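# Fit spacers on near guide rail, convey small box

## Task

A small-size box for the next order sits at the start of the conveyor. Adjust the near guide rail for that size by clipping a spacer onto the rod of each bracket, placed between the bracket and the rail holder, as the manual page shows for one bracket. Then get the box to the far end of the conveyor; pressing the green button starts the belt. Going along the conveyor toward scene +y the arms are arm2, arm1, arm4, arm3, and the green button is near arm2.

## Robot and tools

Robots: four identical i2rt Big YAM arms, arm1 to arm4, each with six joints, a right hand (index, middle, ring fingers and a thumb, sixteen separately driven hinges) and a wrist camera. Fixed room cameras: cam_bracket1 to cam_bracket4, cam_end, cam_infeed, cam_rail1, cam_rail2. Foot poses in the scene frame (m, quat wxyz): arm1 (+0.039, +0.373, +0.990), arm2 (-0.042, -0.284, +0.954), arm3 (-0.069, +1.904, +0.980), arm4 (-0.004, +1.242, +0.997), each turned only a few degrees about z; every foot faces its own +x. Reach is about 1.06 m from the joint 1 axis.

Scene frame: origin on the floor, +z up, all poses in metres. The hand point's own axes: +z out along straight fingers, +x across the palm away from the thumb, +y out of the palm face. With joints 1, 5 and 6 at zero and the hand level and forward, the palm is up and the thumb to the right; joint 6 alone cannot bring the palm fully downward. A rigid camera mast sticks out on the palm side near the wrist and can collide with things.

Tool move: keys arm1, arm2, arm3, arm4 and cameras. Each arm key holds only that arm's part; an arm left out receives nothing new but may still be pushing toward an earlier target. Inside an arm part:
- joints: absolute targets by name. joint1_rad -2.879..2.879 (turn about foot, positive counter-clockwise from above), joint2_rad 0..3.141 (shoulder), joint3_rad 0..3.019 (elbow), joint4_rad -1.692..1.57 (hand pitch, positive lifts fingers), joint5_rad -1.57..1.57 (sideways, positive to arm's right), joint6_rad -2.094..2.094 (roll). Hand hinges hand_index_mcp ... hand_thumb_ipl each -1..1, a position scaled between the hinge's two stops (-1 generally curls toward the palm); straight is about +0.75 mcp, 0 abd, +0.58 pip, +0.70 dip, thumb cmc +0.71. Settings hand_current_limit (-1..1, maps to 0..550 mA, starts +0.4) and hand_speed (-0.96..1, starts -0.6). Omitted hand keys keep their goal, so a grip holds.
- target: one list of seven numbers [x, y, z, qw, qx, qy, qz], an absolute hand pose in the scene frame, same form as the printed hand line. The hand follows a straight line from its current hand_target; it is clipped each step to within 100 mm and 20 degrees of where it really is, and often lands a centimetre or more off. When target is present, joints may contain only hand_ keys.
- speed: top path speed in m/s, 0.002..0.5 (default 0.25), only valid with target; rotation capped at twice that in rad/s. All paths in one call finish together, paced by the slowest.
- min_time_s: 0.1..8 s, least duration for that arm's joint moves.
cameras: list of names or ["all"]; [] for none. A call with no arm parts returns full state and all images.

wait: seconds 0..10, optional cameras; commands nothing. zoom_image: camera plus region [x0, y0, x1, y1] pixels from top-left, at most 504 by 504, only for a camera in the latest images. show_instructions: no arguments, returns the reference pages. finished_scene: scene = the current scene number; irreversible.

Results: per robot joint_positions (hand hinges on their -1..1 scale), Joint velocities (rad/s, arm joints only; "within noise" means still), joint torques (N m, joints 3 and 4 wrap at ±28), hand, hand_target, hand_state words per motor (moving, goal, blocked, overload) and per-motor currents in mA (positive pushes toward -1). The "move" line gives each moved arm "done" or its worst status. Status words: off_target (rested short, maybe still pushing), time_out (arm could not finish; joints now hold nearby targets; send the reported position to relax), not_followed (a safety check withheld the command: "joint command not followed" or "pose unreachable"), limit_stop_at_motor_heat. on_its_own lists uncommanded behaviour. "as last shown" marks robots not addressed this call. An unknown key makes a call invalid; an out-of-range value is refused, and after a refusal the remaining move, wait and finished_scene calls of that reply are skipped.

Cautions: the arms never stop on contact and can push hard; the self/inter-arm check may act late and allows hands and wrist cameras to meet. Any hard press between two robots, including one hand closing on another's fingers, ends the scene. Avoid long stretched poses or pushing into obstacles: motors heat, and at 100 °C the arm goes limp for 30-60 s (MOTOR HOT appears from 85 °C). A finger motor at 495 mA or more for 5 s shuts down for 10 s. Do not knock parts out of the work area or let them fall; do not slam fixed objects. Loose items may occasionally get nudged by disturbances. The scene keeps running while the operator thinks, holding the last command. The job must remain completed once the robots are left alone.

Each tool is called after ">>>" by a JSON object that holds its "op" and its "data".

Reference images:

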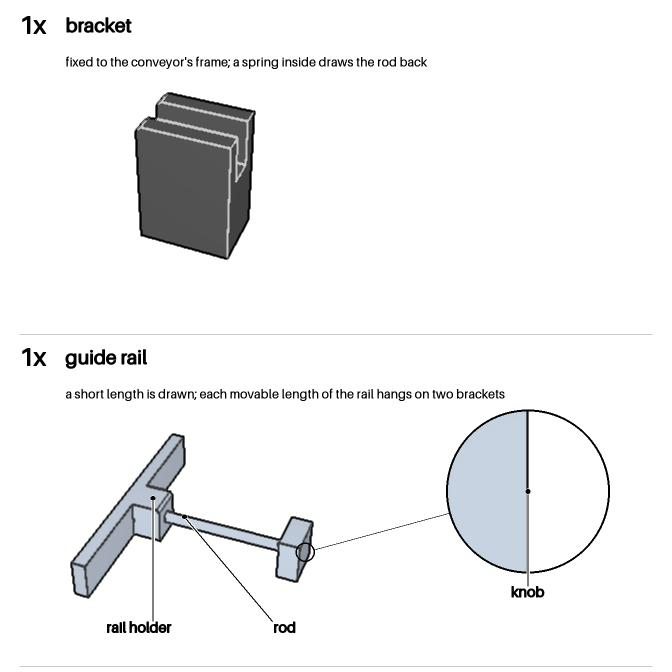

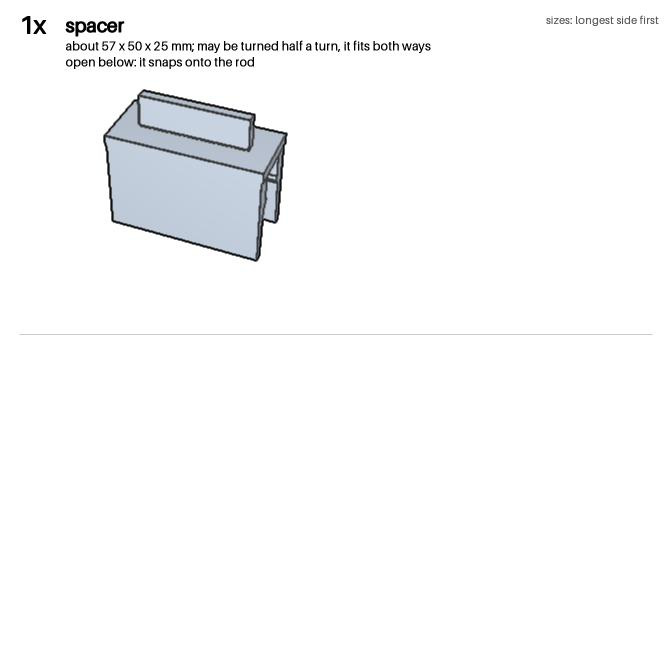

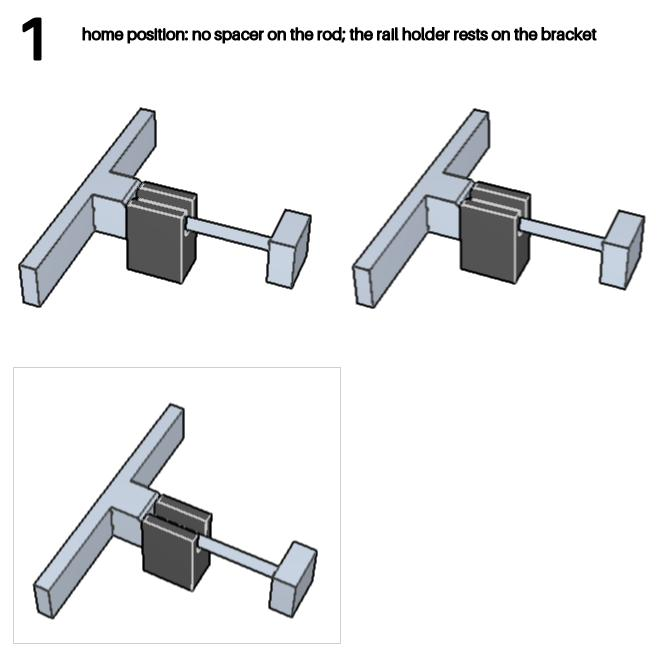

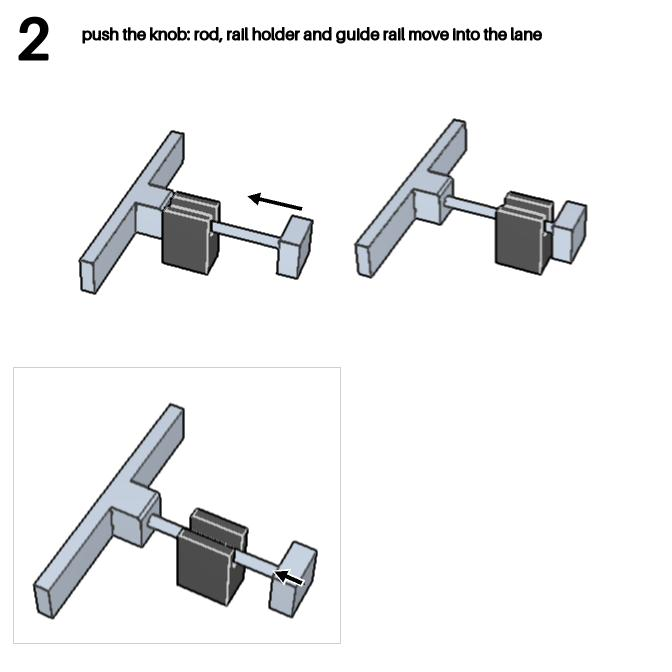

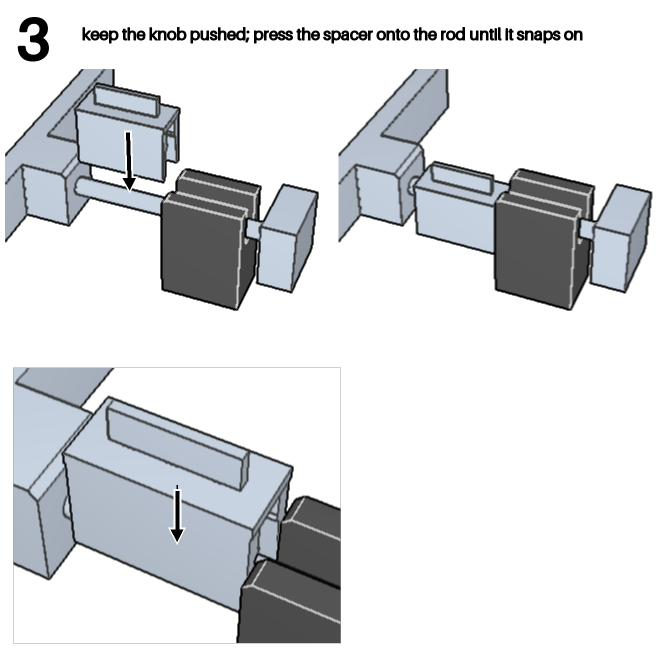

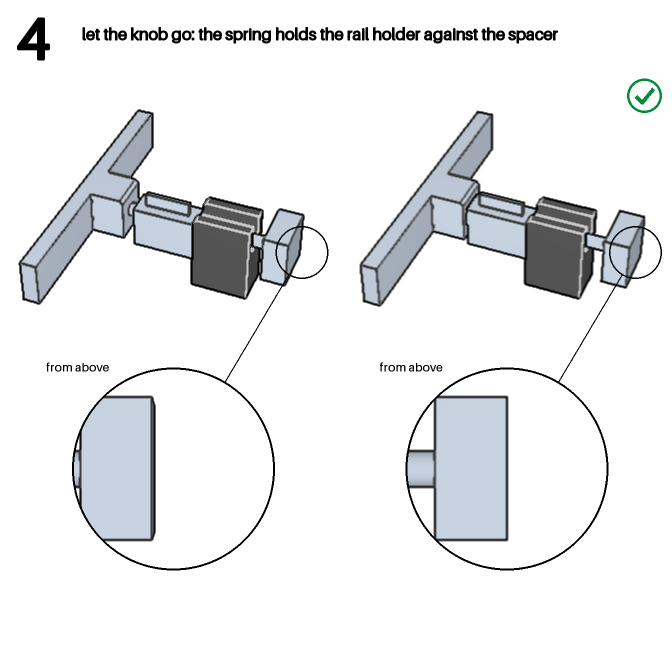

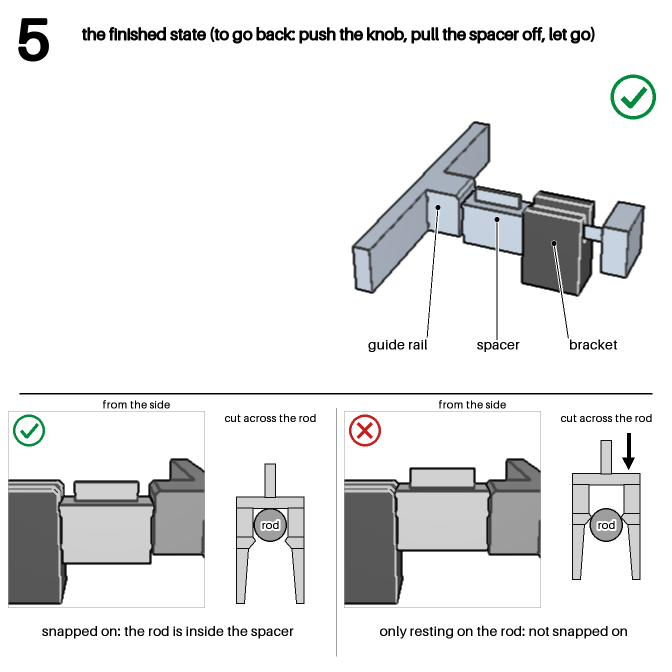

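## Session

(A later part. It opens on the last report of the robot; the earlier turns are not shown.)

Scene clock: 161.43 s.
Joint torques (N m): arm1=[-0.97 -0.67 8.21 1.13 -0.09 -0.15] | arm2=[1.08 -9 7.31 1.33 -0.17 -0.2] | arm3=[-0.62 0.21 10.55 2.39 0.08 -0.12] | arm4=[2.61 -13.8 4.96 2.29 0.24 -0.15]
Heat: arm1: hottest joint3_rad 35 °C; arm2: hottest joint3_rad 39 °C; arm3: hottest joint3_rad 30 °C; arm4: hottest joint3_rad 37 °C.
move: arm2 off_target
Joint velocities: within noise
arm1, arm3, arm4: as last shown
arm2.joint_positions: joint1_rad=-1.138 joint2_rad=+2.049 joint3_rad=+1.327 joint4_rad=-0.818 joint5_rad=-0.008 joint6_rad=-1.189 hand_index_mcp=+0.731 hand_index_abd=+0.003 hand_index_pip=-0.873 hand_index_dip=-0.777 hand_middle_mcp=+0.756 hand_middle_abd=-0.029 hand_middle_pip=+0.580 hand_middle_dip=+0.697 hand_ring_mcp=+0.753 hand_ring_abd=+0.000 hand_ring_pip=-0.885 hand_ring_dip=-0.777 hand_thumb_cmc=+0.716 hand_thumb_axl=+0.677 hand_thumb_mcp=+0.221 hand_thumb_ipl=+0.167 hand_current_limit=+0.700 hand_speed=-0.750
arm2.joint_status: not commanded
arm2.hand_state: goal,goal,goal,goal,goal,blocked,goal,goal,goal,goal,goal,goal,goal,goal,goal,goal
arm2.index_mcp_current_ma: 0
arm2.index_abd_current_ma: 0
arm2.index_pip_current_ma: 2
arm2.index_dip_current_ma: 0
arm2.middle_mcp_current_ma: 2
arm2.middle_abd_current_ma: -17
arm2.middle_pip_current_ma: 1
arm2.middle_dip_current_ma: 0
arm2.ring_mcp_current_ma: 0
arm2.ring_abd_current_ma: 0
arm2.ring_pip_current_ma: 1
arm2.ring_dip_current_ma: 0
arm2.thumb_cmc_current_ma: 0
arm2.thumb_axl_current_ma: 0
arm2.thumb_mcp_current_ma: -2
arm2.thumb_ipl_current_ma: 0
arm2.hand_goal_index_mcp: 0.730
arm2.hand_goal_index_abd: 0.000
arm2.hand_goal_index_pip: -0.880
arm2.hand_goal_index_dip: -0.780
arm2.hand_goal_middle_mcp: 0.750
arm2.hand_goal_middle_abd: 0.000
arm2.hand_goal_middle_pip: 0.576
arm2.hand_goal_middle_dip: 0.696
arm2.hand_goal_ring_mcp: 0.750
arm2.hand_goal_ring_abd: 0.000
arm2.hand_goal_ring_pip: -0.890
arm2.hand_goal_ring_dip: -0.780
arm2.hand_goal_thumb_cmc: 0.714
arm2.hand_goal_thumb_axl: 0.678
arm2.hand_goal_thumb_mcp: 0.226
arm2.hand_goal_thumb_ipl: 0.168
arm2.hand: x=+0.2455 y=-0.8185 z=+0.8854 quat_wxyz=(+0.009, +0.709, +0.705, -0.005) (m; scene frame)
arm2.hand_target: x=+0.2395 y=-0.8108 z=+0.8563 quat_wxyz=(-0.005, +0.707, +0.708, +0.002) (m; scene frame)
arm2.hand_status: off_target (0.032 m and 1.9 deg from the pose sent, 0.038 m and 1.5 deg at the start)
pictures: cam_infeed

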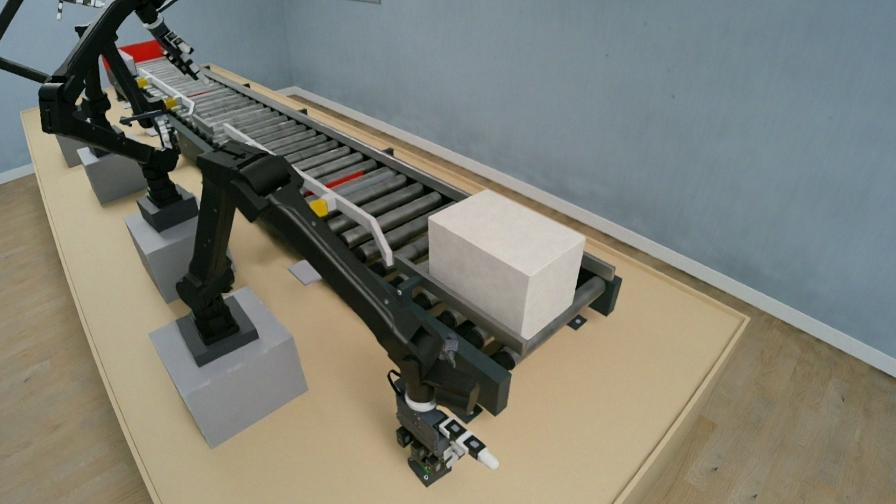

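Box is moving. Lift off the button and watch.

>>> {"op": "move", "data": {"arm2": {"target": [0.241, -0.813, 0.98, -0.005, 0.7065, 0.7075, 0.002], "speed": 0.1}, "cameras": ["cam_rail1"]}}

>>> {"op": "wait", "data": {"seconds": 8, "cameras": ["cam_rail1", "cam_rail2"]}}

>>> {"op": "wait", "data": {"seconds": 9, "cameras": ["cam_end", "cam_rail2"]}}

Scene clock: 163.30 s.
Joint torques (N m): arm1=[-0.67 -0.26 8.18 0.96 -0.07 -0.17] | arm2=[0.15 -12.16 12.57 -0.32 -0.18 -0.23] | arm3=[-0.67 0.26 10.56 2.39 0.08 -0.12] | arm4=[2.43 -13.86 5 2.3 0.25 -0.15]
Heat: arm1: hottest joint3_rad 35 °C; arm2: hottest joint3_rad 39 °C; arm3: hottest joint3_rad 30 °C; arm4: hottest joint3_rad 37 °C.
move: arm2 off_target
Joint velocities: within noise
arm1.joint_positions: joint1_rad=+0.461 joint2_rad=+0.697 joint3_rad=+1.279 joint4_rad=-1.594 joint5_rad=-0.003 joint6_rad=+0.547 hand_index_mcp=+0.731 hand_index_abd=+0.247 hand_index_pip=+0.578 hand_index_dip=+0.698 hand_middle_mcp=+0.731 hand_middle_abd=+0.003 hand_middle_pip=+0.578 hand_middle_dip=+0.697 hand_ring_mcp=+0.751 hand_ring_abd=+0.001 hand_ring_pip=-0.885 hand_ring_dip=-0.778 hand_thumb_cmc=+0.715 hand_thumb_axl=+0.677 hand_thumb_mcp=+0.222 hand_thumb_ipl=+0.168 hand_current_limit=+0.700 hand_speed=-0.750
arm1.joint_status: not commanded
arm1.hand_state: goal,goal,goal,goal,goal,goal,goal,goal,goal,goal,goal,goal,goal,goal,goal,goal
arm1.index_mcp_current_ma: 0
arm1.index_abd_current_ma: 0
arm1.index_pip_current_ma: 0
arm1.index_dip_current_ma: 0
arm1.middle_mcp_current_ma: 0
arm1.middle_abd_current_ma: 0
arm1.middle_pip_current_ma: 0
arm1.middle_dip_current_ma: 0
arm1.ring_mcp_current_ma: 0
arm1.ring_abd_current_ma: 0
arm1.ring_pip_current_ma: 0
arm1.ring_dip_current_ma: 0
arm1.thumb_cmc_current_ma: 0
arm1.thumb_axl_current_ma: 0
arm1.thumb_mcp_current_ma: 0
arm1.thumb_ipl_current_ma: 0
arm1.hand_goal_index_mcp: 0.730
arm1.hand_goal_index_abd: 0.250
arm1.hand_goal_index_pip: 0.576
arm1.hand_goal_index_dip: 0.696
arm1.hand_goal_middle_mcp: 0.730
arm1.hand_goal_middle_abd: 0.000
arm1.hand_goal_middle_pip: 0.576
arm1.hand_goal_middle_dip: 0.696
arm1.hand_goal_ring_mcp: 0.750
arm1.hand_goal_ring_abd: 0.000
arm1.hand_goal_ring_pip: -0.890
arm1.hand_goal_ring_dip: -0.780
arm1.hand_goal_thumb_cmc: 0.714
arm1.hand_goal_thumb_axl: 0.678
arm1.hand_goal_thumb_mcp: 0.226
arm1.hand_goal_thumb_ipl: 0.168
arm1.hand: x=+0.3083 y=+0.4664 z=+1.4477 quat_wxyz=(+0.066, +0.679, +0.681, +0.266) (m; scene frame)
arm1.hand_target: x=+0.3093 y=+0.4646 z=+1.4384 quat_wxyz=(+0.065, +0.681, +0.684, +0.254) (m; scene frame)
arm1.hand_status: not commanded
arm2.joint_positions: joint1_rad=-1.138 joint2_rad=+1.901 joint3_rad=+1.359 joint4_rad=-1.051 joint5_rad=-0.008 joint6_rad=-1.189 hand_index_mcp=+0.731 hand_index_abd=+0.003 hand_index_pip=-0.873 hand_index_dip=-0.777 hand_middle_mcp=+0.748 hand_middle_abd=+0.003 hand_middle_pip=+0.576 hand_middle_dip=+0.697 hand_ring_mcp=+0.753 hand_ring_abd=+0.000 hand_ring_pip=-0.885 hand_ring_dip=-0.777 hand_thumb_cmc=+0.716 hand_thumb_axl=+0.677 hand_thumb_mcp=+0.221 hand_thumb_ipl=+0.167 hand_current_limit=+0.700 hand_speed=-0.750
arm2.joint_status: not commanded
arm2.hand_state: goal,goal,goal,goal,goal,goal,goal,goal,goal,goal,goal,goal,goal,goal,goal,goal
arm2.index_mcp_current_ma: 0
arm2.index_abd_current_ma: 0
arm2.index_pip_current_ma: 2
arm2.index_dip_current_ma: 0
arm2.middle_mcp_current_ma: 0
arm2.middle_abd_current_ma: 0
arm2.middle_pip_current_ma: 0
arm2.middle_dip_current_ma: 0
arm2.ring_mcp_current_ma: 0
arm2.ring_abd_current_ma: 0
arm2.ring_pip_current_ma: 1
arm2.ring_dip_current_ma: 0
arm2.thumb_cmc_current_ma: 0
arm2.thumb_axl_current_ma: 0
arm2.thumb_mcp_current_ma: -2
arm2.thumb_ipl_current_ma: 0
arm2.hand_goal_index_mcp: 0.730
arm2.hand_goal_index_abd: 0.000
arm2.hand_goal_index_pip: -0.880
arm2.hand_goal_index_dip: -0.780
arm2.hand_goal_middle_mcp: 0.750
arm2.hand_goal_middle_abd: 0.000
arm2.hand_goal_middle_pip: 0.576
arm2.hand_goal_middle_dip: 0.696
arm2.hand_goal_ring_mcp: 0.750
arm2.hand_goal_ring_abd: 0.000
arm2.hand_goal_ring_pip: -0.890
arm2.hand_goal_ring_dip: -0.780
arm2.hand_goal_thumb_cmc: 0.714
arm2.hand_goal_thumb_axl: 0.678
arm2.hand_goal_thumb_mcp: 0.226
arm2.hand_goal_thumb_ipl: 0.168
arm2.hand: x=+0.2393 y=-0.8006 z=+0.9698 quat_wxyz=(-0.014, +0.709, +0.705, +0.005) (m; scene frame)
arm2.hand_target: x=+0.2407 y=-0.8127 z=+0.9801 quat_wxyz=(-0.005, +0.707, +0.707, +0.002) (m; scene frame)
arm2.hand_status: off_target (0.016 m and 1.2 deg from the pose sent, 0.095 m and 1.9 deg at the start)
arm3, arm4: as last shown
pictures: cam_rail1

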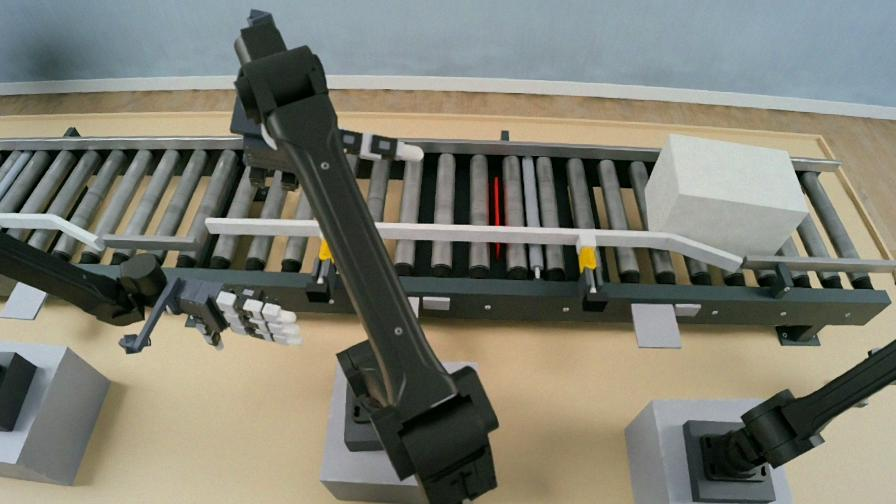

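Scene clock: 171.30 s.
Joint torques (N m): arm1=[-0.73 -0.44 8.2 1.11 -0.09 -0.16] | arm2=[0.21 -11.16 12.67 -0.42 -0.17 -0.24] | arm3=[-0.67 0.26 10.56 2.39 0.08 -0.12] | arm4=[2.49 -13.86 5.01 2.32 0.23 -0.14]
Heat: arm1: hottest joint3_rad 35 °C; arm2: hottest joint3_rad 40 °C; arm3: hottest joint3_rad 30 °C; arm4: hottest joint3_rad 37 °C.
Joint velocities: within noise
arm1.joint_positions: joint1_rad=+0.461 joint2_rad=+0.697 joint3_rad=+1.279 joint4_rad=-1.594 joint5_rad=-0.003 joint6_rad=+0.547 hand_index_mcp=+0.731 hand_index_abd=+0.247 hand_index_pip=+0.578 hand_index_dip=+0.698 hand_middle_mcp=+0.731 hand_middle_abd=+0.003 hand_middle_pip=+0.578 hand_middle_dip=+0.697 hand_ring_mcp=+0.751 hand_ring_abd=+0.001 hand_ring_pip=-0.885 hand_ring_dip=-0.778 hand_thumb_cmc=+0.715 hand_thumb_axl=+0.677 hand_thumb_mcp=+0.222 hand_thumb_ipl=+0.168 hand_current_limit=+0.700 hand_speed=-0.750
arm1.joint_status: not commanded
arm1.hand_state: goal,goal,goal,goal,goal,goal,goal,goal,goal,goal,goal,goal,goal,goal,goal,goal
arm1.index_mcp_current_ma: 0
arm1.index_abd_current_ma: 0
arm1.index_pip_current_ma: 0
arm1.index_dip_current_ma: 0
arm1.middle_mcp_current_ma: 0
arm1.middle_abd_current_ma: 0
arm1.middle_pip_current_ma: 0
arm1.middle_dip_current_ma: 0
arm1.ring_mcp_current_ma: 0
arm1.ring_abd_current_ma: 0
arm1.ring_pip_current_ma: 0
arm1.ring_dip_current_ma: 0
arm1.thumb_cmc_current_ma: 0
arm1.thumb_axl_current_ma: 0
arm1.thumb_mcp_current_ma: 0
arm1.thumb_ipl_current_ma: 0
arm1.hand_goal_index_mcp: 0.730
arm1.hand_goal_index_abd: 0.250
arm1.hand_goal_index_pip: 0.576
arm1.hand_goal_index_dip: 0.696
arm1.hand_goal_middle_mcp: 0.730
arm1.hand_goal_middle_abd: 0.000
arm1.hand_goal_middle_pip: 0.576
arm1.hand_goal_middle_dip: 0.696
arm1.hand_goal_ring_mcp: 0.750
arm1.hand_goal_ring_abd: 0.000
arm1.hand_goal_ring_pip: -0.890
arm1.hand_goal_ring_dip: -0.780
arm1.hand_goal_thumb_cmc: 0.714
arm1.hand_goal_thumb_axl: 0.678
arm1.hand_goal_thumb_mcp: 0.226
arm1.hand_goal_thumb_ipl: 0.168
arm1.hand: x=+0.3083 y=+0.4664 z=+1.4477 quat_wxyz=(+0.066, +0.679, +0.681, +0.266) (m; scene frame)
arm1.hand_target: x=+0.3093 y=+0.4646 z=+1.4384 quat_wxyz=(+0.065, +0.681, +0.684, +0.254) (m; scene frame)
arm1.hand_status: not commanded
arm2.joint_positions: joint1_rad=-1.138 joint2_rad=+1.901 joint3_rad=+1.359 joint4_rad=-1.051 joint5_rad=-0.008 joint6_rad=-1.189 hand_index_mcp=+0.731 hand_index_abd=+0.003 hand_index_pip=-0.873 hand_index_dip=-0.777 hand_middle_mcp=+0.748 hand_middle_abd=+0.003 hand_middle_pip=+0.576 hand_middle_dip=+0.697 hand_ring_mcp=+0.753 hand_ring_abd=+0.000 hand_ring_pip=-0.885 hand_ring_dip=-0.777 hand_thumb_cmc=+0.716 hand_thumb_axl=+0.677 hand_thumb_mcp=+0.221 hand_thumb_ipl=+0.167 hand_current_limit=+0.700 hand_speed=-0.750
arm2.joint_status: not commanded
arm2.hand_state: goal,goal,goal,goal,goal,goal,goal,goal,goal,goal,goal,goal,goal,goal,goal,goal
arm2.index_mcp_current_ma: 0
arm2.index_abd_current_ma: 0
arm2.index_pip_current_ma: 2
arm2.index_dip_current_ma: 0
arm2.middle_mcp_current_ma: 0
arm2.middle_abd_current_ma: 0
arm2.middle_pip_current_ma: 0
arm2.middle_dip_current_ma: 0
arm2.ring_mcp_current_ma: 0
arm2.ring_abd_current_ma: 0
arm2.ring_pip_current_ma: 1
arm2.ring_dip_current_ma: 0
arm2.thumb_cmc_current_ma: 0
arm2.thumb_axl_current_ma: 0
arm2.thumb_mcp_current_ma: -2
arm2.thumb_ipl_current_ma: 0
arm2.hand_goal_index_mcp: 0.730
arm2.hand_goal_index_abd: 0.000
arm2.hand_goal_index_pip: -0.880
arm2.hand_goal_index_dip: -0.780
arm2.hand_goal_middle_mcp: 0.750
arm2.hand_goal_middle_abd: 0.000
arm2.hand_goal_middle_pip: 0.576
arm2.hand_goal_middle_dip: 0.696
arm2.hand_goal_ring_mcp: 0.750
arm2.hand_goal_ring_abd: 0.000
arm2.hand_goal_ring_pip: -0.890
arm2.hand_goal_ring_dip: -0.780
arm2.hand_goal_thumb_cmc: 0.714
arm2.hand_goal_thumb_axl: 0.678
arm2.hand_goal_thumb_mcp: 0.226
arm2.hand_goal_thumb_ipl: 0.168
arm2.hand: x=+0.2393 y=-0.8006 z=+0.9698 quat_wxyz=(-0.014, +0.709, +0.705, +0.005) (m; scene frame)
arm2.hand_target: x=+0.2407 y=-0.8127 z=+0.9801 quat_wxyz=(-0.005, +0.707, +0.707, +0.002) (m; scene frame)
arm2.hand_status: off_target (0.016 m and 1.2 deg from the pose sent, 0.095 m and 1.9 deg at the start)
arm3.joint_positions: joint1_rad=-0.110 joint2_rad=+0.617 joint3_rad=+1.398 joint4_rad=-1.196 joint5_rad=-0.056 joint6_rad=+1.147 hand_index_mcp=+0.754 hand_index_abd=+0.001 hand_index_pip=+0.577 hand_index_dip=+0.696 hand_middle_mcp=+0.754 hand_middle_abd=+0.001 hand_middle_pip=+0.577 hand_middle_dip=+0.696 hand_ring_mcp=+0.754 hand_ring_abd=+0.001 hand_ring_pip=+0.577 hand_ring_dip=+0.696 hand_thumb_cmc=+0.714 hand_thumb_axl=+0.677 hand_thumb_mcp=+0.226 hand_thumb_ipl=+0.168 hand_current_limit=+0.400 hand_speed=-0.600
arm3.joint_status: not commanded
arm3.hand_state: goal,goal,goal,goal,goal,goal,goal,goal,goal,goal,goal,goal,goal,goal,goal,goal
arm3.index_mcp_current_ma: 0
arm3.index_abd_current_ma: 1
arm3.index_pip_current_ma: 1
arm3.index_dip_current_ma: 0
arm3.middle_mcp_current_ma: 0
arm3.middle_abd_current_ma: 0
arm3.middle_pip_current_ma: 1
arm3.middle_dip_current_ma: 0
arm3.ring_mcp_current_ma: 0
arm3.ring_abd_current_ma: 0
arm3.ring_pip_current_ma: 1
arm3.ring_dip_current_ma: 0
arm3.thumb_cmc_current_ma: 0
arm3.thumb_axl_current_ma: -1
arm3.thumb_mcp_current_ma: 0
arm3.thumb_ipl_current_ma: 0
arm3.hand_goal_index_mcp: 0.754
arm3.hand_goal_index_abd: 0.000
arm3.hand_goal_index_pip: 0.576
arm3.hand_goal_index_dip: 0.696
arm3.hand_goal_middle_mcp: 0.754
arm3.hand_goal_middle_abd: 0.000
arm3.hand_goal_middle_pip: 0.576
arm3.hand_goal_middle_dip: 0.696
arm3.hand_goal_ring_mcp: 0.754
arm3.hand_goal_ring_abd: 0.000
arm3.hand_goal_ring_pip: 0.576
arm3.hand_goal_ring_dip: 0.696
arm3.hand_goal_thumb_cmc: 0.714
arm3.hand_goal_thumb_axl: 0.678
arm3.hand_goal_thumb_mcp: 0.226
arm3.hand_goal_thumb_ipl: 0.168
arm3.hand: x=+0.1726 y=+1.7872 z=+1.5663 quat_wxyz=(+0.135, +0.827, +0.125, +0.531) (m; scene frame)
arm3.hand_target: x=+0.1690 y=+1.7877 z=+1.5790 quat_wxyz=(+0.139, +0.819, +0.125, +0.543) (m; scene frame)
arm3.hand_status: not commanded
arm4.joint_positions: joint1_rad=-1.239 joint2_rad=+1.964 joint3_rad=+0.824 joint4_rad=+1.075 joint5_rad=+0.548 joint6_rad=+1.576 hand_index_mcp=+0.756 hand_index_abd=+0.004 hand_index_pip=+0.579 hand_index_dip=+0.699 hand_middle_mcp=+0.753 hand_middle_abd=+0.002 hand_middle_pip=+0.577 hand_middle_dip=+0.696 hand_ring_mcp=+0.754 hand_ring_abd=+0.003 hand_ring_pip=+0.577 hand_ring_dip=+0.696 hand_thumb_cmc=+0.713 hand_thumb_axl=+0.677 hand_thumb_mcp=+0.226 hand_thumb_ipl=+0.168 hand_current_limit=+0.400 hand_speed=-0.600
arm4.joint_status: not commanded
arm4.hand_state: goal,goal,goal,goal,goal,goal,goal,goal,goal,goal,goal,goal,goal,goal,goal,goal
arm4.index_mcp_current_ma: 5
arm4.index_abd_current_ma: 7
arm4.index_pip_current_ma: 6
arm4.index_dip_current_ma: 6
arm4.middle_mcp_current_ma: -2
arm4.middle_abd_current_ma: 4
arm4.middle_pip_current_ma: 1
arm4.middle_dip_current_ma: 0
arm4.ring_mcp_current_ma: 0
arm4.ring_abd_current_ma: 5
arm4.ring_pip_current_ma: 1
arm4.ring_dip_current_ma: 0
arm4.thumb_cmc_current_ma: -2
arm4.thumb_axl_current_ma: -1
arm4.thumb_mcp_current_ma: 1
arm4.thumb_ipl_current_ma: -1
arm4.hand_goal_index_mcp: 0.754
arm4.hand_goal_index_abd: 0.000
arm4.hand_goal_index_pip: 0.576
arm4.hand_goal_index_dip: 0.696
arm4.hand_goal_middle_mcp: 0.754
arm4.hand_goal_middle_abd: 0.000
arm4.hand_goal_middle_pip: 0.576
arm4.hand_goal_middle_dip: 0.696
arm4.hand_goal_ring_mcp: 0.754
arm4.hand_goal_ring_abd: 0.000
arm4.hand_goal_ring_pip: 0.576
arm4.hand_goal_ring_dip: 0.696
arm4.hand_goal_thumb_cmc: 0.714
arm4.hand_goal_thumb_axl: 0.678
arm4.hand_goal_thumb_mcp: 0.226
arm4.hand_goal_thumb_ipl: 0.168
arm4.hand: x=+0.0740 y=+0.6589 z=+1.0708 quat_wxyz=(+0.520, +0.483, -0.543, +0.448) (m; scene frame)
arm4.hand_target: x=+0.0799 y=+0.6600 z=+1.0799 quat_wxyz=(+0.521, +0.484, -0.539, +0.452) (m; scene frame)
arm4.hand_status: not commanded
wait: 8.00 s; at rest by 0.27 s
pictures: cam_rail1, cam_rail2

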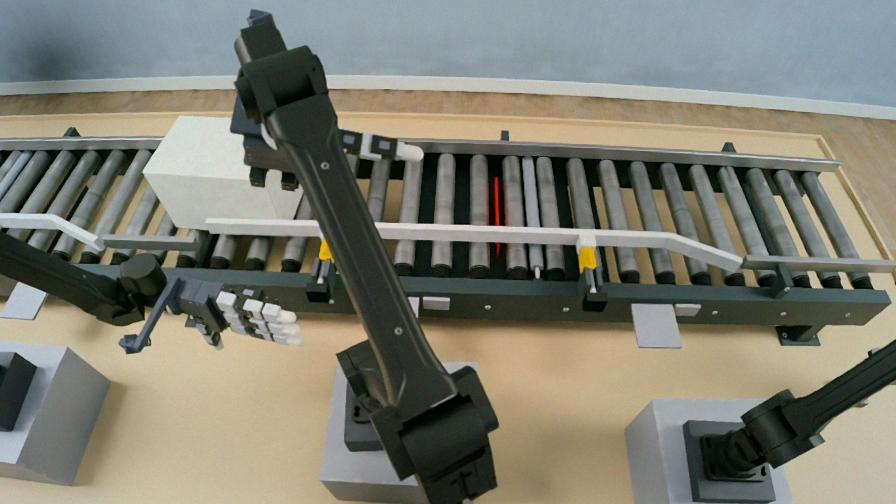

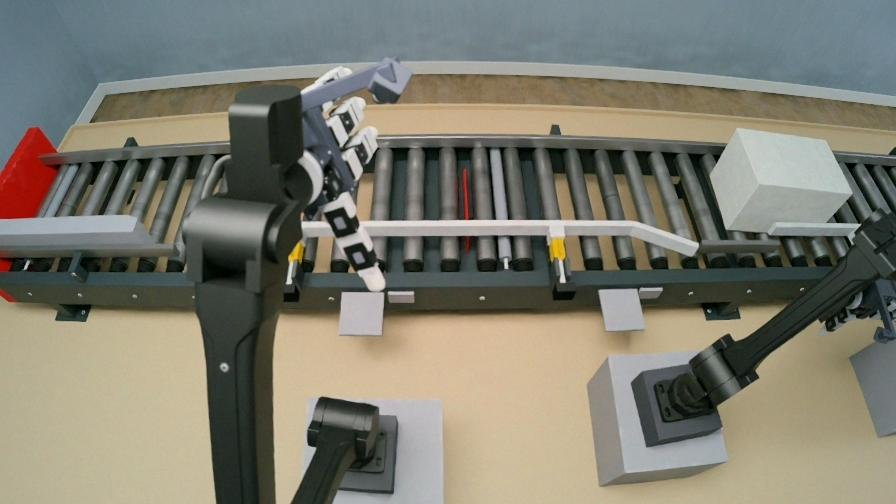

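Scene clock: 180.30 s.
Joint torques (N m): arm1=[-0.5 -0.44 8.21 1.13 -0.08 -0.16] | arm2=[0.79 -11.11 12.57 0.06 -0.09 -0.14] | arm3=[-0.67 0.26 10.55 2.4 0.08 -0.12] | arm4=[2.67 -13.86 4.96 2.3 0.24 -0.15]
Heat: arm1: hottest joint3_rad 35 °C; arm2: hottest joint3_rad 41 °C; arm3: hottest joint3_rad 30 °C; arm4: hottest joint3_rad 36 °C.
Joint velocities: within noise
arm1.joint_positions: joint1_rad=+0.461 joint2_rad=+0.697 joint3_rad=+1.279 joint4_rad=-1.594 joint5_rad=-0.003 joint6_rad=+0.547 hand_index_mcp=+0.731 hand_index_abd=+0.247 hand_index_pip=+0.578 hand_index_dip=+0.698 hand_middle_mcp=+0.731 hand_middle_abd=+0.003 hand_middle_pip=+0.578 hand_middle_dip=+0.697 hand_ring_mcp=+0.751 hand_ring_abd=+0.001 hand_ring_pip=-0.885 hand_ring_dip=-0.778 hand_thumb_cmc=+0.715 hand_thumb_axl=+0.677 hand_thumb_mcp=+0.222 hand_thumb_ipl=+0.168 hand_current_limit=+0.700 hand_speed=-0.750
arm1.joint_status: not commanded
arm1.hand_state: goal,goal,goal,goal,goal,goal,goal,goal,goal,goal,goal,goal,goal,goal,goal,goal
arm1.index_mcp_current_ma: 0
arm1.index_abd_current_ma: 0
arm1.index_pip_current_ma: 0
arm1.index_dip_current_ma: 0
arm1.middle_mcp_current_ma: 0
arm1.middle_abd_current_ma: 0
arm1.middle_pip_current_ma: 0
arm1.middle_dip_current_ma: 0
arm1.ring_mcp_current_ma: 0
arm1.ring_abd_current_ma: 0
arm1.ring_pip_current_ma: 0
arm1.ring_dip_current_ma: 0
arm1.thumb_cmc_current_ma: 0
arm1.thumb_axl_current_ma: 0
arm1.thumb_mcp_current_ma: 0
arm1.thumb_ipl_current_ma: 0
arm1.hand_goal_index_mcp: 0.730
arm1.hand_goal_index_abd: 0.250
arm1.hand_goal_index_pip: 0.576
arm1.hand_goal_index_dip: 0.696
arm1.hand_goal_middle_mcp: 0.730
arm1.hand_goal_middle_abd: 0.000
arm1.hand_goal_middle_pip: 0.576
arm1.hand_goal_middle_dip: 0.696
arm1.hand_goal_ring_mcp: 0.750
arm1.hand_goal_ring_abd: 0.000
arm1.hand_goal_ring_pip: -0.890
arm1.hand_goal_ring_dip: -0.780
arm1.hand_goal_thumb_cmc: 0.714
arm1.hand_goal_thumb_axl: 0.678
arm1.hand_goal_thumb_mcp: 0.226
arm1.hand_goal_thumb_ipl: 0.168
arm1.hand: x=+0.3083 y=+0.4664 z=+1.4477 quat_wxyz=(+0.066, +0.679, +0.681, +0.266) (m; scene frame)
arm1.hand_target: x=+0.3093 y=+0.4646 z=+1.4384 quat_wxyz=(+0.065, +0.681, +0.684, +0.254) (m; scene frame)
arm1.hand_status: not commanded
arm2.joint_positions: joint1_rad=-1.138 joint2_rad=+1.901 joint3_rad=+1.359 joint4_rad=-1.051 joint5_rad=-0.008 joint6_rad=-1.189 hand_index_mcp=+0.731 hand_index_abd=+0.003 hand_index_pip=-0.873 hand_index_dip=-0.777 hand_middle_mcp=+0.748 hand_middle_abd=+0.003 hand_middle_pip=+0.576 hand_middle_dip=+0.697 hand_ring_mcp=+0.753 hand_ring_abd=+0.000 hand_ring_pip=-0.885 hand_ring_dip=-0.777 hand_thumb_cmc=+0.716 hand_thumb_axl=+0.677 hand_thumb_mcp=+0.221 hand_thumb_ipl=+0.167 hand_current_limit=+0.700 hand_speed=-0.750
arm2.joint_status: not commanded
arm2.hand_state: goal,goal,goal,goal,goal,goal,goal,goal,goal,goal,goal,goal,goal,goal,goal,goal
arm2.index_mcp_current_ma: 0
arm2.index_abd_current_ma: 0
arm2.index_pip_current_ma: 2
arm2.index_dip_current_ma: 0
arm2.middle_mcp_current_ma: 0
arm2.middle_abd_current_ma: 0
arm2.middle_pip_current_ma: 0
arm2.middle_dip_current_ma: 0
arm2.ring_mcp_current_ma: 0
arm2.ring_abd_current_ma: 0
arm2.ring_pip_current_ma: 1
arm2.ring_dip_current_ma: 0
arm2.thumb_cmc_current_ma: 0
arm2.thumb_axl_current_ma: 0
arm2.thumb_mcp_current_ma: -2
arm2.thumb_ipl_current_ma: 0
arm2.hand_goal_index_mcp: 0.730
arm2.hand_goal_index_abd: 0.000
arm2.hand_goal_index_pip: -0.880
arm2.hand_goal_index_dip: -0.780
arm2.hand_goal_middle_mcp: 0.750
arm2.hand_goal_middle_abd: 0.000
arm2.hand_goal_middle_pip: 0.576
arm2.hand_goal_middle_dip: 0.696
arm2.hand_goal_ring_mcp: 0.750
arm2.hand_goal_ring_abd: 0.000
arm2.hand_goal_ring_pip: -0.890
arm2.hand_goal_ring_dip: -0.780
arm2.hand_goal_thumb_cmc: 0.714
arm2.hand_goal_thumb_axl: 0.678
arm2.hand_goal_thumb_mcp: 0.226
arm2.hand_goal_thumb_ipl: 0.168
arm2.hand: x=+0.2393 y=-0.8006 z=+0.9698 quat_wxyz=(-0.014, +0.709, +0.705, +0.005) (m; scene frame)
arm2.hand_target: x=+0.2407 y=-0.8127 z=+0.9801 quat_wxyz=(-0.005, +0.707, +0.707, +0.002) (m; scene frame)
arm2.hand_status: off_target (0.016 m and 1.2 deg from the pose sent, 0.095 m and 1.9 deg at the start)
arm3.joint_positions: joint1_rad=-0.110 joint2_rad=+0.617 joint3_rad=+1.398 joint4_rad=-1.196 joint5_rad=-0.056 joint6_rad=+1.147 hand_index_mcp=+0.754 hand_index_abd=+0.001 hand_index_pip=+0.577 hand_index_dip=+0.696 hand_middle_mcp=+0.754 hand_middle_abd=+0.001 hand_middle_pip=+0.577 hand_middle_dip=+0.696 hand_ring_mcp=+0.754 hand_ring_abd=+0.001 hand_ring_pip=+0.577 hand_ring_dip=+0.696 hand_thumb_cmc=+0.714 hand_thumb_axl=+0.677 hand_thumb_mcp=+0.226 hand_thumb_ipl=+0.168 hand_current_limit=+0.400 hand_speed=-0.600
arm3.joint_status: not commanded
arm3.hand_state: goal,goal,goal,goal,goal,goal,goal,goal,goal,goal,goal,goal,goal,goal,goal,goal
arm3.index_mcp_current_ma: 0
arm3.index_abd_current_ma: 1
arm3.index_pip_current_ma: 1
arm3.index_dip_current_ma: 0
arm3.middle_mcp_current_ma: 0
arm3.middle_abd_current_ma: 0
arm3.middle_pip_current_ma: 1
arm3.middle_dip_current_ma: 0
arm3.ring_mcp_current_ma: 0
arm3.ring_abd_current_ma: 0
arm3.ring_pip_current_ma: 1
arm3.ring_dip_current_ma: 0
arm3.thumb_cmc_current_ma: 0
arm3.thumb_axl_current_ma: -1
arm3.thumb_mcp_current_ma: 0
arm3.thumb_ipl_current_ma: 0
arm3.hand_goal_index_mcp: 0.754
arm3.hand_goal_index_abd: 0.000
arm3.hand_goal_index_pip: 0.576
arm3.hand_goal_index_dip: 0.696
arm3.hand_goal_middle_mcp: 0.754
arm3.hand_goal_middle_abd: 0.000
arm3.hand_goal_middle_pip: 0.576
arm3.hand_goal_middle_dip: 0.696
arm3.hand_goal_ring_mcp: 0.754
arm3.hand_goal_ring_abd: 0.000
arm3.hand_goal_ring_pip: 0.576
arm3.hand_goal_ring_dip: 0.696
arm3.hand_goal_thumb_cmc: 0.714
arm3.hand_goal_thumb_axl: 0.678
arm3.hand_goal_thumb_mcp: 0.226
arm3.hand_goal_thumb_ipl: 0.168
arm3.hand: x=+0.1726 y=+1.7872 z=+1.5663 quat_wxyz=(+0.135, +0.827, +0.125, +0.531) (m; scene frame)
arm3.hand_target: x=+0.1690 y=+1.7877 z=+1.5790 quat_wxyz=(+0.139, +0.819, +0.125, +0.543) (m; scene frame)
arm3.hand_status: not commanded
arm4.joint_positions: joint1_rad=-1.239 joint2_rad=+1.964 joint3_rad=+0.824 joint4_rad=+1.075 joint5_rad=+0.548 joint6_rad=+1.576 hand_index_mcp=+0.756 hand_index_abd=+0.004 hand_index_pip=+0.579 hand_index_dip=+0.699 hand_middle_mcp=+0.753 hand_middle_abd=+0.002 hand_middle_pip=+0.577 hand_middle_dip=+0.696 hand_ring_mcp=+0.754 hand_ring_abd=+0.003 hand_ring_pip=+0.577 hand_ring_dip=+0.696 hand_thumb_cmc=+0.713 hand_thumb_axl=+0.677 hand_thumb_mcp=+0.226 hand_thumb_ipl=+0.168 hand_current_limit=+0.400 hand_speed=-0.600
arm4.joint_status: not commanded
arm4.hand_state: goal,goal,goal,goal,goal,goal,goal,goal,goal,goal,goal,goal,goal,goal,goal,goal
arm4.index_mcp_current_ma: 5
arm4.index_abd_current_ma: 7
arm4.index_pip_current_ma: 6
arm4.index_dip_current_ma: 6
arm4.middle_mcp_current_ma: -2
arm4.middle_abd_current_ma: 4
arm4.middle_pip_current_ma: 1
arm4.middle_dip_current_ma: 0
arm4.ring_mcp_current_ma: 0
arm4.ring_abd_current_ma: 5
arm4.ring_pip_current_ma: 1
arm4.ring_dip_current_ma: 0
arm4.thumb_cmc_current_ma: -2
arm4.thumb_axl_current_ma: -1
arm4.thumb_mcp_current_ma: 1
arm4.thumb_ipl_current_ma: -1
arm4.hand_goal_index_mcp: 0.754
arm4.hand_goal_index_abd: 0.000
arm4.hand_goal_index_pip: 0.576
arm4.hand_goal_index_dip: 0.696
arm4.hand_goal_middle_mcp: 0.754
arm4.hand_goal_middle_abd: 0.000
arm4.hand_goal_middle_pip: 0.576
arm4.hand_goal_middle_dip: 0.696
arm4.hand_goal_ring_mcp: 0.754
arm4.hand_goal_ring_abd: 0.000
arm4.hand_goal_ring_pip: 0.576
arm4.hand_goal_ring_dip: 0.696
arm4.hand_goal_thumb_cmc: 0.714
arm4.hand_goal_thumb_axl: 0.678
arm4.hand_goal_thumb_mcp: 0.226
arm4.hand_goal_thumb_ipl: 0.168
arm4.hand: x=+0.0740 y=+0.6589 z=+1.0708 quat_wxyz=(+0.520, +0.483, -0.543, +0.448) (m; scene frame)
arm4.hand_target: x=+0.0799 y=+0.6600 z=+1.0799 quat_wxyz=(+0.521, +0.484, -0.539, +0.452) (m; scene frame)
arm4.hand_status: not commanded
wait: 9.00 s; at rest by 0.27 s
pictures: cam_end, cam_rail2

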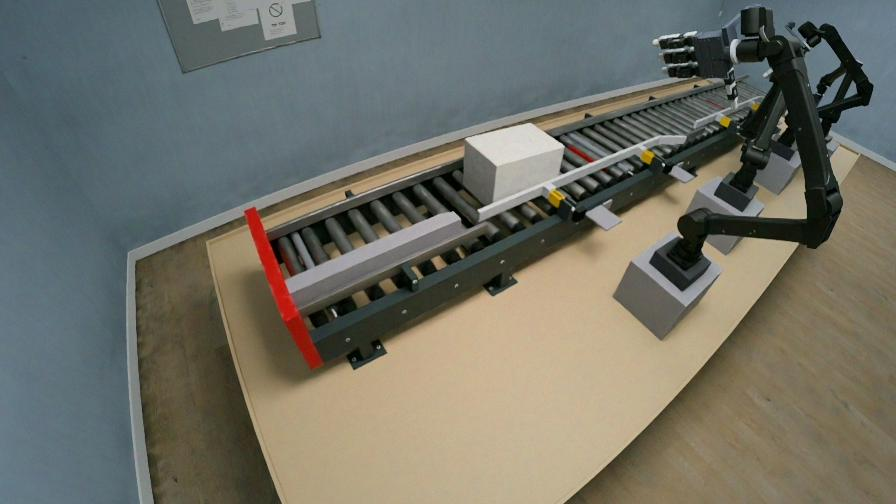

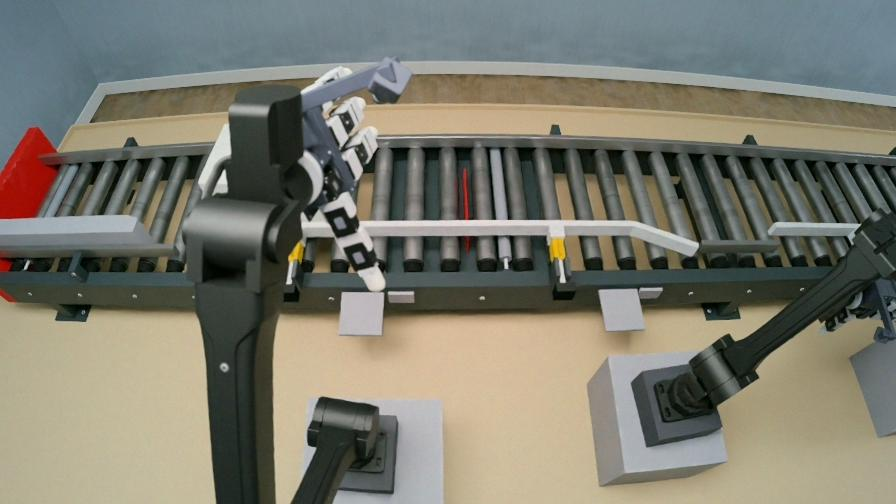

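>>> {"op": "wait", "data": {"seconds": 6, "cameras": ["cam_end","cam_rail2","cam_rail1"]}}

Scene clock: 186.43 s.
Joint torques (N m): arm1=[-0.73 -0.56 8.24 1.11 -0.06 -0.18] | arm2=[0.67 -12.04 12.66 -0.23 -0.14 -0.2] | arm3=[-0.62 0.26 10.56 2.4 0.08 -0.12] | arm4=[2.67 -13.86 5.03 2.32 0.25 -0.14]
Heat: arm1: hottest joint3_rad 34 °C; arm2: hottest joint3_rad 41 °C; arm3: hottest joint3_rad 30 °C; arm4: hottest joint3_rad 36 °C.
Joint velocities: within noise
arm1.joint_positions: joint1_rad=+0.461 joint2_rad=+0.697 joint3_rad=+1.279 joint4_rad=-1.594 joint5_rad=-0.003 joint6_rad=+0.547 hand_index_mcp=+0.731 hand_index_abd=+0.247 hand_index_pip=+0.578 hand_index_dip=+0.698 hand_middle_mcp=+0.731 hand_middle_abd=+0.003 hand_middle_pip=+0.578 hand_middle_dip=+0.697 hand_ring_mcp=+0.751 hand_ring_abd=+0.001 hand_ring_pip=-0.885 hand_ring_dip=-0.778 hand_thumb_cmc=+0.715 hand_thumb_axl=+0.677 hand_thumb_mcp=+0.222 hand_thumb_ipl=+0.168 hand_current_limit=+0.700 hand_speed=-0.750
arm1.joint_status: not commanded
arm1.hand_state: goal,goal,goal,goal,goal,goal,goal,goal,goal,goal,goal,goal,goal,goal,goal,goal
arm1.index_mcp_current_ma: 0
arm1.index_abd_current_ma: 0
arm1.index_pip_current_ma: 0
arm1.index_dip_current_ma: 0
arm1.middle_mcp_current_ma: 0
arm1.middle_abd_current_ma: 0
arm1.middle_pip_current_ma: 0
arm1.middle_dip_current_ma: 0
arm1.ring_mcp_current_ma: 0
arm1.ring_abd_current_ma: 0
arm1.ring_pip_current_ma: 0
arm1.ring_dip_current_ma: 0
arm1.thumb_cmc_current_ma: 0
arm1.thumb_axl_current_ma: 0
arm1.thumb_mcp_current_ma: 0
arm1.thumb_ipl_current_ma: 0
arm1.hand_goal_index_mcp: 0.730
arm1.hand_goal_index_abd: 0.250
arm1.hand_goal_index_pip: 0.576
arm1.hand_goal_index_dip: 0.696
arm1.hand_goal_middle_mcp: 0.730
arm1.hand_goal_middle_abd: 0.000
arm1.hand_goal_middle_pip: 0.576
arm1.hand_goal_middle_dip: 0.696
arm1.hand_goal_ring_mcp: 0.750
arm1.hand_goal_ring_abd: 0.000
arm1.hand_goal_ring_pip: -0.890
arm1.hand_goal_ring_dip: -0.780
arm1.hand_goal_thumb_cmc: 0.714
arm1.hand_goal_thumb_axl: 0.678
arm1.hand_goal_thumb_mcp: 0.226
arm1.hand_goal_thumb_ipl: 0.168
arm1.hand: x=+0.3083 y=+0.4664 z=+1.4477 quat_wxyz=(+0.066, +0.679, +0.681, +0.266) (m; scene frame)
arm1.hand_target: x=+0.3093 y=+0.4646 z=+1.4384 quat_wxyz=(+0.065, +0.681, +0.684, +0.254) (m; scene frame)
arm1.hand_status: not commanded
arm2.joint_positions: joint1_rad=-1.138 joint2_rad=+1.901 joint3_rad=+1.359 joint4_rad=-1.051 joint5_rad=-0.008 joint6_rad=-1.189 hand_index_mcp=+0.731 hand_index_abd=+0.003 hand_index_pip=-0.873 hand_index_dip=-0.777 hand_middle_mcp=+0.748 hand_middle_abd=+0.003 hand_middle_pip=+0.576 hand_middle_dip=+0.697 hand_ring_mcp=+0.753 hand_ring_abd=+0.000 hand_ring_pip=-0.885 hand_ring_dip=-0.777 hand_thumb_cmc=+0.716 hand_thumb_axl=+0.677 hand_thumb_mcp=+0.221 hand_thumb_ipl=+0.167 hand_current_limit=+0.700 hand_speed=-0.750
arm2.joint_status: not commanded
arm2.hand_state: goal,goal,goal,goal,goal,goal,goal,goal,goal,goal,goal,goal,goal,goal,goal,goal
arm2.index_mcp_current_ma: 0
arm2.index_abd_current_ma: 0
arm2.index_pip_current_ma: 2
arm2.index_dip_current_ma: 0
arm2.middle_mcp_current_ma: 0
arm2.middle_abd_current_ma: 0
arm2.middle_pip_current_ma: 0
arm2.middle_dip_current_ma: 0
arm2.ring_mcp_current_ma: 0
arm2.ring_abd_current_ma: 0
arm2.ring_pip_current_ma: 1
arm2.ring_dip_current_ma: 0
arm2.thumb_cmc_current_ma: 0
arm2.thumb_axl_current_ma: 0
arm2.thumb_mcp_current_ma: -2
arm2.thumb_ipl_current_ma: 0
arm2.hand_goal_index_mcp: 0.730
arm2.hand_goal_index_abd: 0.000
arm2.hand_goal_index_pip: -0.880
arm2.hand_goal_index_dip: -0.780
arm2.hand_goal_middle_mcp: 0.750
arm2.hand_goal_middle_abd: 0.000
arm2.hand_goal_middle_pip: 0.576
arm2.hand_goal_middle_dip: 0.696
arm2.hand_goal_ring_mcp: 0.750
arm2.hand_goal_ring_abd: 0.000
arm2.hand_goal_ring_pip: -0.890
arm2.hand_goal_ring_dip: -0.780
arm2.hand_goal_thumb_cmc: 0.714
arm2.hand_goal_thumb_axl: 0.678
arm2.hand_goal_thumb_mcp: 0.226
arm2.hand_goal_thumb_ipl: 0.168
arm2.hand: x=+0.2393 y=-0.8006 z=+0.9698 quat_wxyz=(-0.014, +0.709, +0.705, +0.005) (m; scene frame)
arm2.hand_target: x=+0.2407 y=-0.8127 z=+0.9801 quat_wxyz=(-0.005, +0.707, +0.707, +0.002) (m; scene frame)
arm2.hand_status: off_target (0.016 m and 1.2 deg from the pose sent, 0.095 m and 1.9 deg at the start)
arm3.joint_positions: joint1_rad=-0.110 joint2_rad=+0.617 joint3_rad=+1.398 joint4_rad=-1.196 joint5_rad=-0.056 joint6_rad=+1.147 hand_index_mcp=+0.754 hand_index_abd=+0.001 hand_index_pip=+0.577 hand_index_dip=+0.696 hand_middle_mcp=+0.754 hand_middle_abd=+0.001 hand_middle_pip=+0.577 hand_middle_dip=+0.696 hand_ring_mcp=+0.754 hand_ring_abd=+0.001 hand_ring_pip=+0.577 hand_ring_dip=+0.696 hand_thumb_cmc=+0.714 hand_thumb_axl=+0.677 hand_thumb_mcp=+0.226 hand_thumb_ipl=+0.168 hand_current_limit=+0.400 hand_speed=-0.600
arm3.joint_status: not commanded
arm3.hand_state: goal,goal,goal,goal,goal,goal,goal,goal,goal,goal,goal,goal,goal,goal,goal,goal
arm3.index_mcp_current_ma: 0
arm3.index_abd_current_ma: 1
arm3.index_pip_current_ma: 1
arm3.index_dip_current_ma: 0
arm3.middle_mcp_current_ma: 0
arm3.middle_abd_current_ma: 0
arm3.middle_pip_current_ma: 1
arm3.middle_dip_current_ma: 0
arm3.ring_mcp_current_ma: 0
arm3.ring_abd_current_ma: 0
arm3.ring_pip_current_ma: 1
arm3.ring_dip_current_ma: 0
arm3.thumb_cmc_current_ma: 0
arm3.thumb_axl_current_ma: -1
arm3.thumb_mcp_current_ma: 0
arm3.thumb_ipl_current_ma: 0
arm3.hand_goal_index_mcp: 0.754
arm3.hand_goal_index_abd: 0.000
arm3.hand_goal_index_pip: 0.576
arm3.hand_goal_index_dip: 0.696
arm3.hand_goal_middle_mcp: 0.754
arm3.hand_goal_middle_abd: 0.000
arm3.hand_goal_middle_pip: 0.576
arm3.hand_goal_middle_dip: 0.696
arm3.hand_goal_ring_mcp: 0.754
arm3.hand_goal_ring_abd: 0.000
arm3.hand_goal_ring_pip: 0.576
arm3.hand_goal_ring_dip: 0.696
arm3.hand_goal_thumb_cmc: 0.714
arm3.hand_goal_thumb_axl: 0.678
arm3.hand_goal_thumb_mcp: 0.226
arm3.hand_goal_thumb_ipl: 0.168
arm3.hand: x=+0.1726 y=+1.7872 z=+1.5663 quat_wxyz=(+0.135, +0.827, +0.125, +0.531) (m; scene frame)
arm3.hand_target: x=+0.1690 y=+1.7877 z=+1.5790 quat_wxyz=(+0.139, +0.819, +0.125, +0.543) (m; scene frame)
arm3.hand_status: not commanded
arm4.joint_positions: joint1_rad=-1.239 joint2_rad=+1.964 joint3_rad=+0.824 joint4_rad=+1.075 joint5_rad=+0.548 joint6_rad=+1.576 hand_index_mcp=+0.756 hand_index_abd=+0.004 hand_index_pip=+0.579 hand_index_dip=+0.699 hand_middle_mcp=+0.753 hand_middle_abd=+0.002 hand_middle_pip=+0.577 hand_middle_dip=+0.696 hand_ring_mcp=+0.754 hand_ring_abd=+0.003 hand_ring_pip=+0.577 hand_ring_dip=+0.696 hand_thumb_cmc=+0.713 hand_thumb_axl=+0.677 hand_thumb_mcp=+0.226 hand_thumb_ipl=+0.168 hand_current_limit=+0.400 hand_speed=-0.600
arm4.joint_status: not commanded
arm4.hand_state: goal,goal,goal,goal,goal,goal,goal,goal,goal,goal,goal,goal,goal,goal,goal,goal
arm4.index_mcp_current_ma: 5
arm4.index_abd_current_ma: 7
arm4.index_pip_current_ma: 6
arm4.index_dip_current_ma: 6
arm4.middle_mcp_current_ma: -2
arm4.middle_abd_current_ma: 4
arm4.middle_pip_current_ma: 1
arm4.middle_dip_current_ma: 0
arm4.ring_mcp_current_ma: 0
arm4.ring_abd_current_ma: 5
arm4.ring_pip_current_ma: 1
arm4.ring_dip_current_ma: 0
arm4.thumb_cmc_current_ma: -2
arm4.thumb_axl_current_ma: -1
arm4.thumb_mcp_current_ma: 1
arm4.thumb_ipl_current_ma: -1
arm4.hand_goal_index_mcp: 0.754
arm4.hand_goal_index_abd: 0.000
arm4.hand_goal_index_pip: 0.576
arm4.hand_goal_index_dip: 0.696
arm4.hand_goal_middle_mcp: 0.754
arm4.hand_goal_middle_abd: 0.000
arm4.hand_goal_middle_pip: 0.576
arm4.hand_goal_middle_dip: 0.696
arm4.hand_goal_ring_mcp: 0.754
arm4.hand_goal_ring_abd: 0.000
arm4.hand_goal_ring_pip: 0.576
arm4.hand_goal_ring_dip: 0.696
arm4.hand_goal_thumb_cmc: 0.714
arm4.hand_goal_thumb_axl: 0.678
arm4.hand_goal_thumb_mcp: 0.226
arm4.hand_goal_thumb_ipl: 0.168
arm4.hand: x=+0.0740 y=+0.6589 z=+1.0708 quat_wxyz=(+0.520, +0.483, -0.543, +0.448) (m; scene frame)
arm4.hand_target: x=+0.0799 y=+0.6600 z=+1.0799 quat_wxyz=(+0.521, +0.484, -0.539, +0.452) (m; scene frame)
arm4.hand_status: not commanded
wait: 6.00 s; at rest by 0.13 s
pictures: cam_end, cam_rail1, cam_rail2

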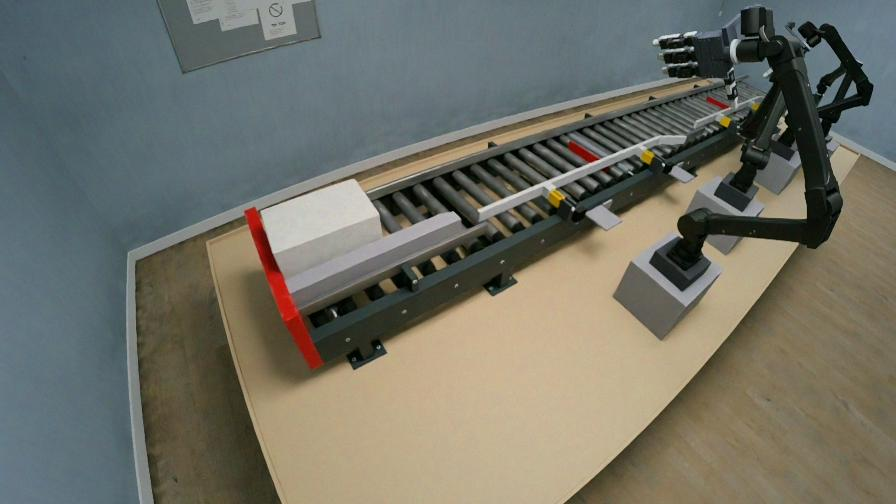

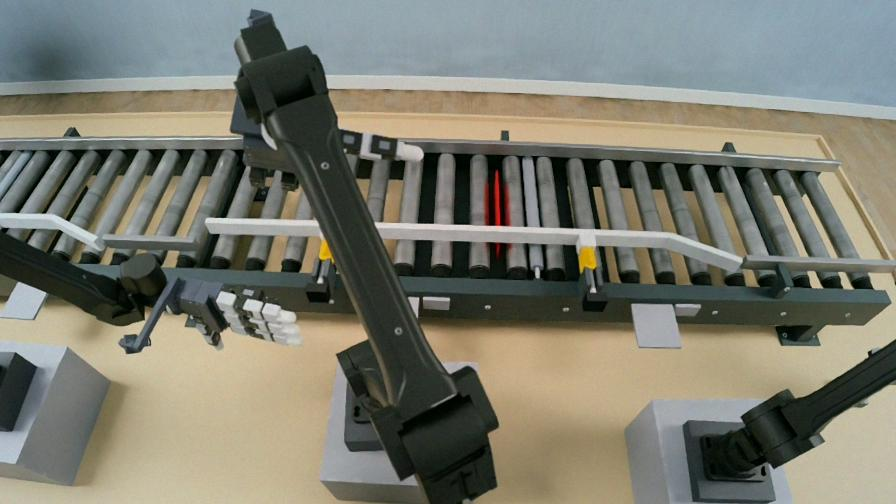

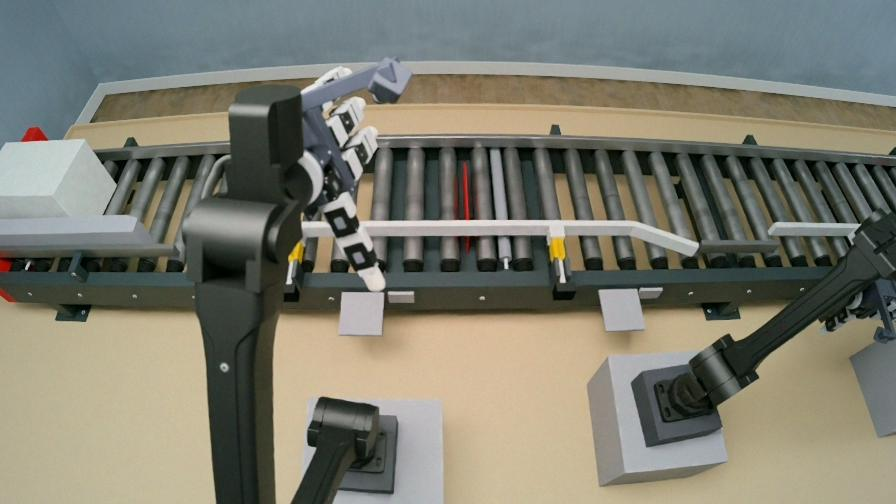

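The box rests against the end plate and all four spacers are still on.

>>> {"op": "finished_scene", "data": {"scene": 2}}

The scene is finished: the task was done.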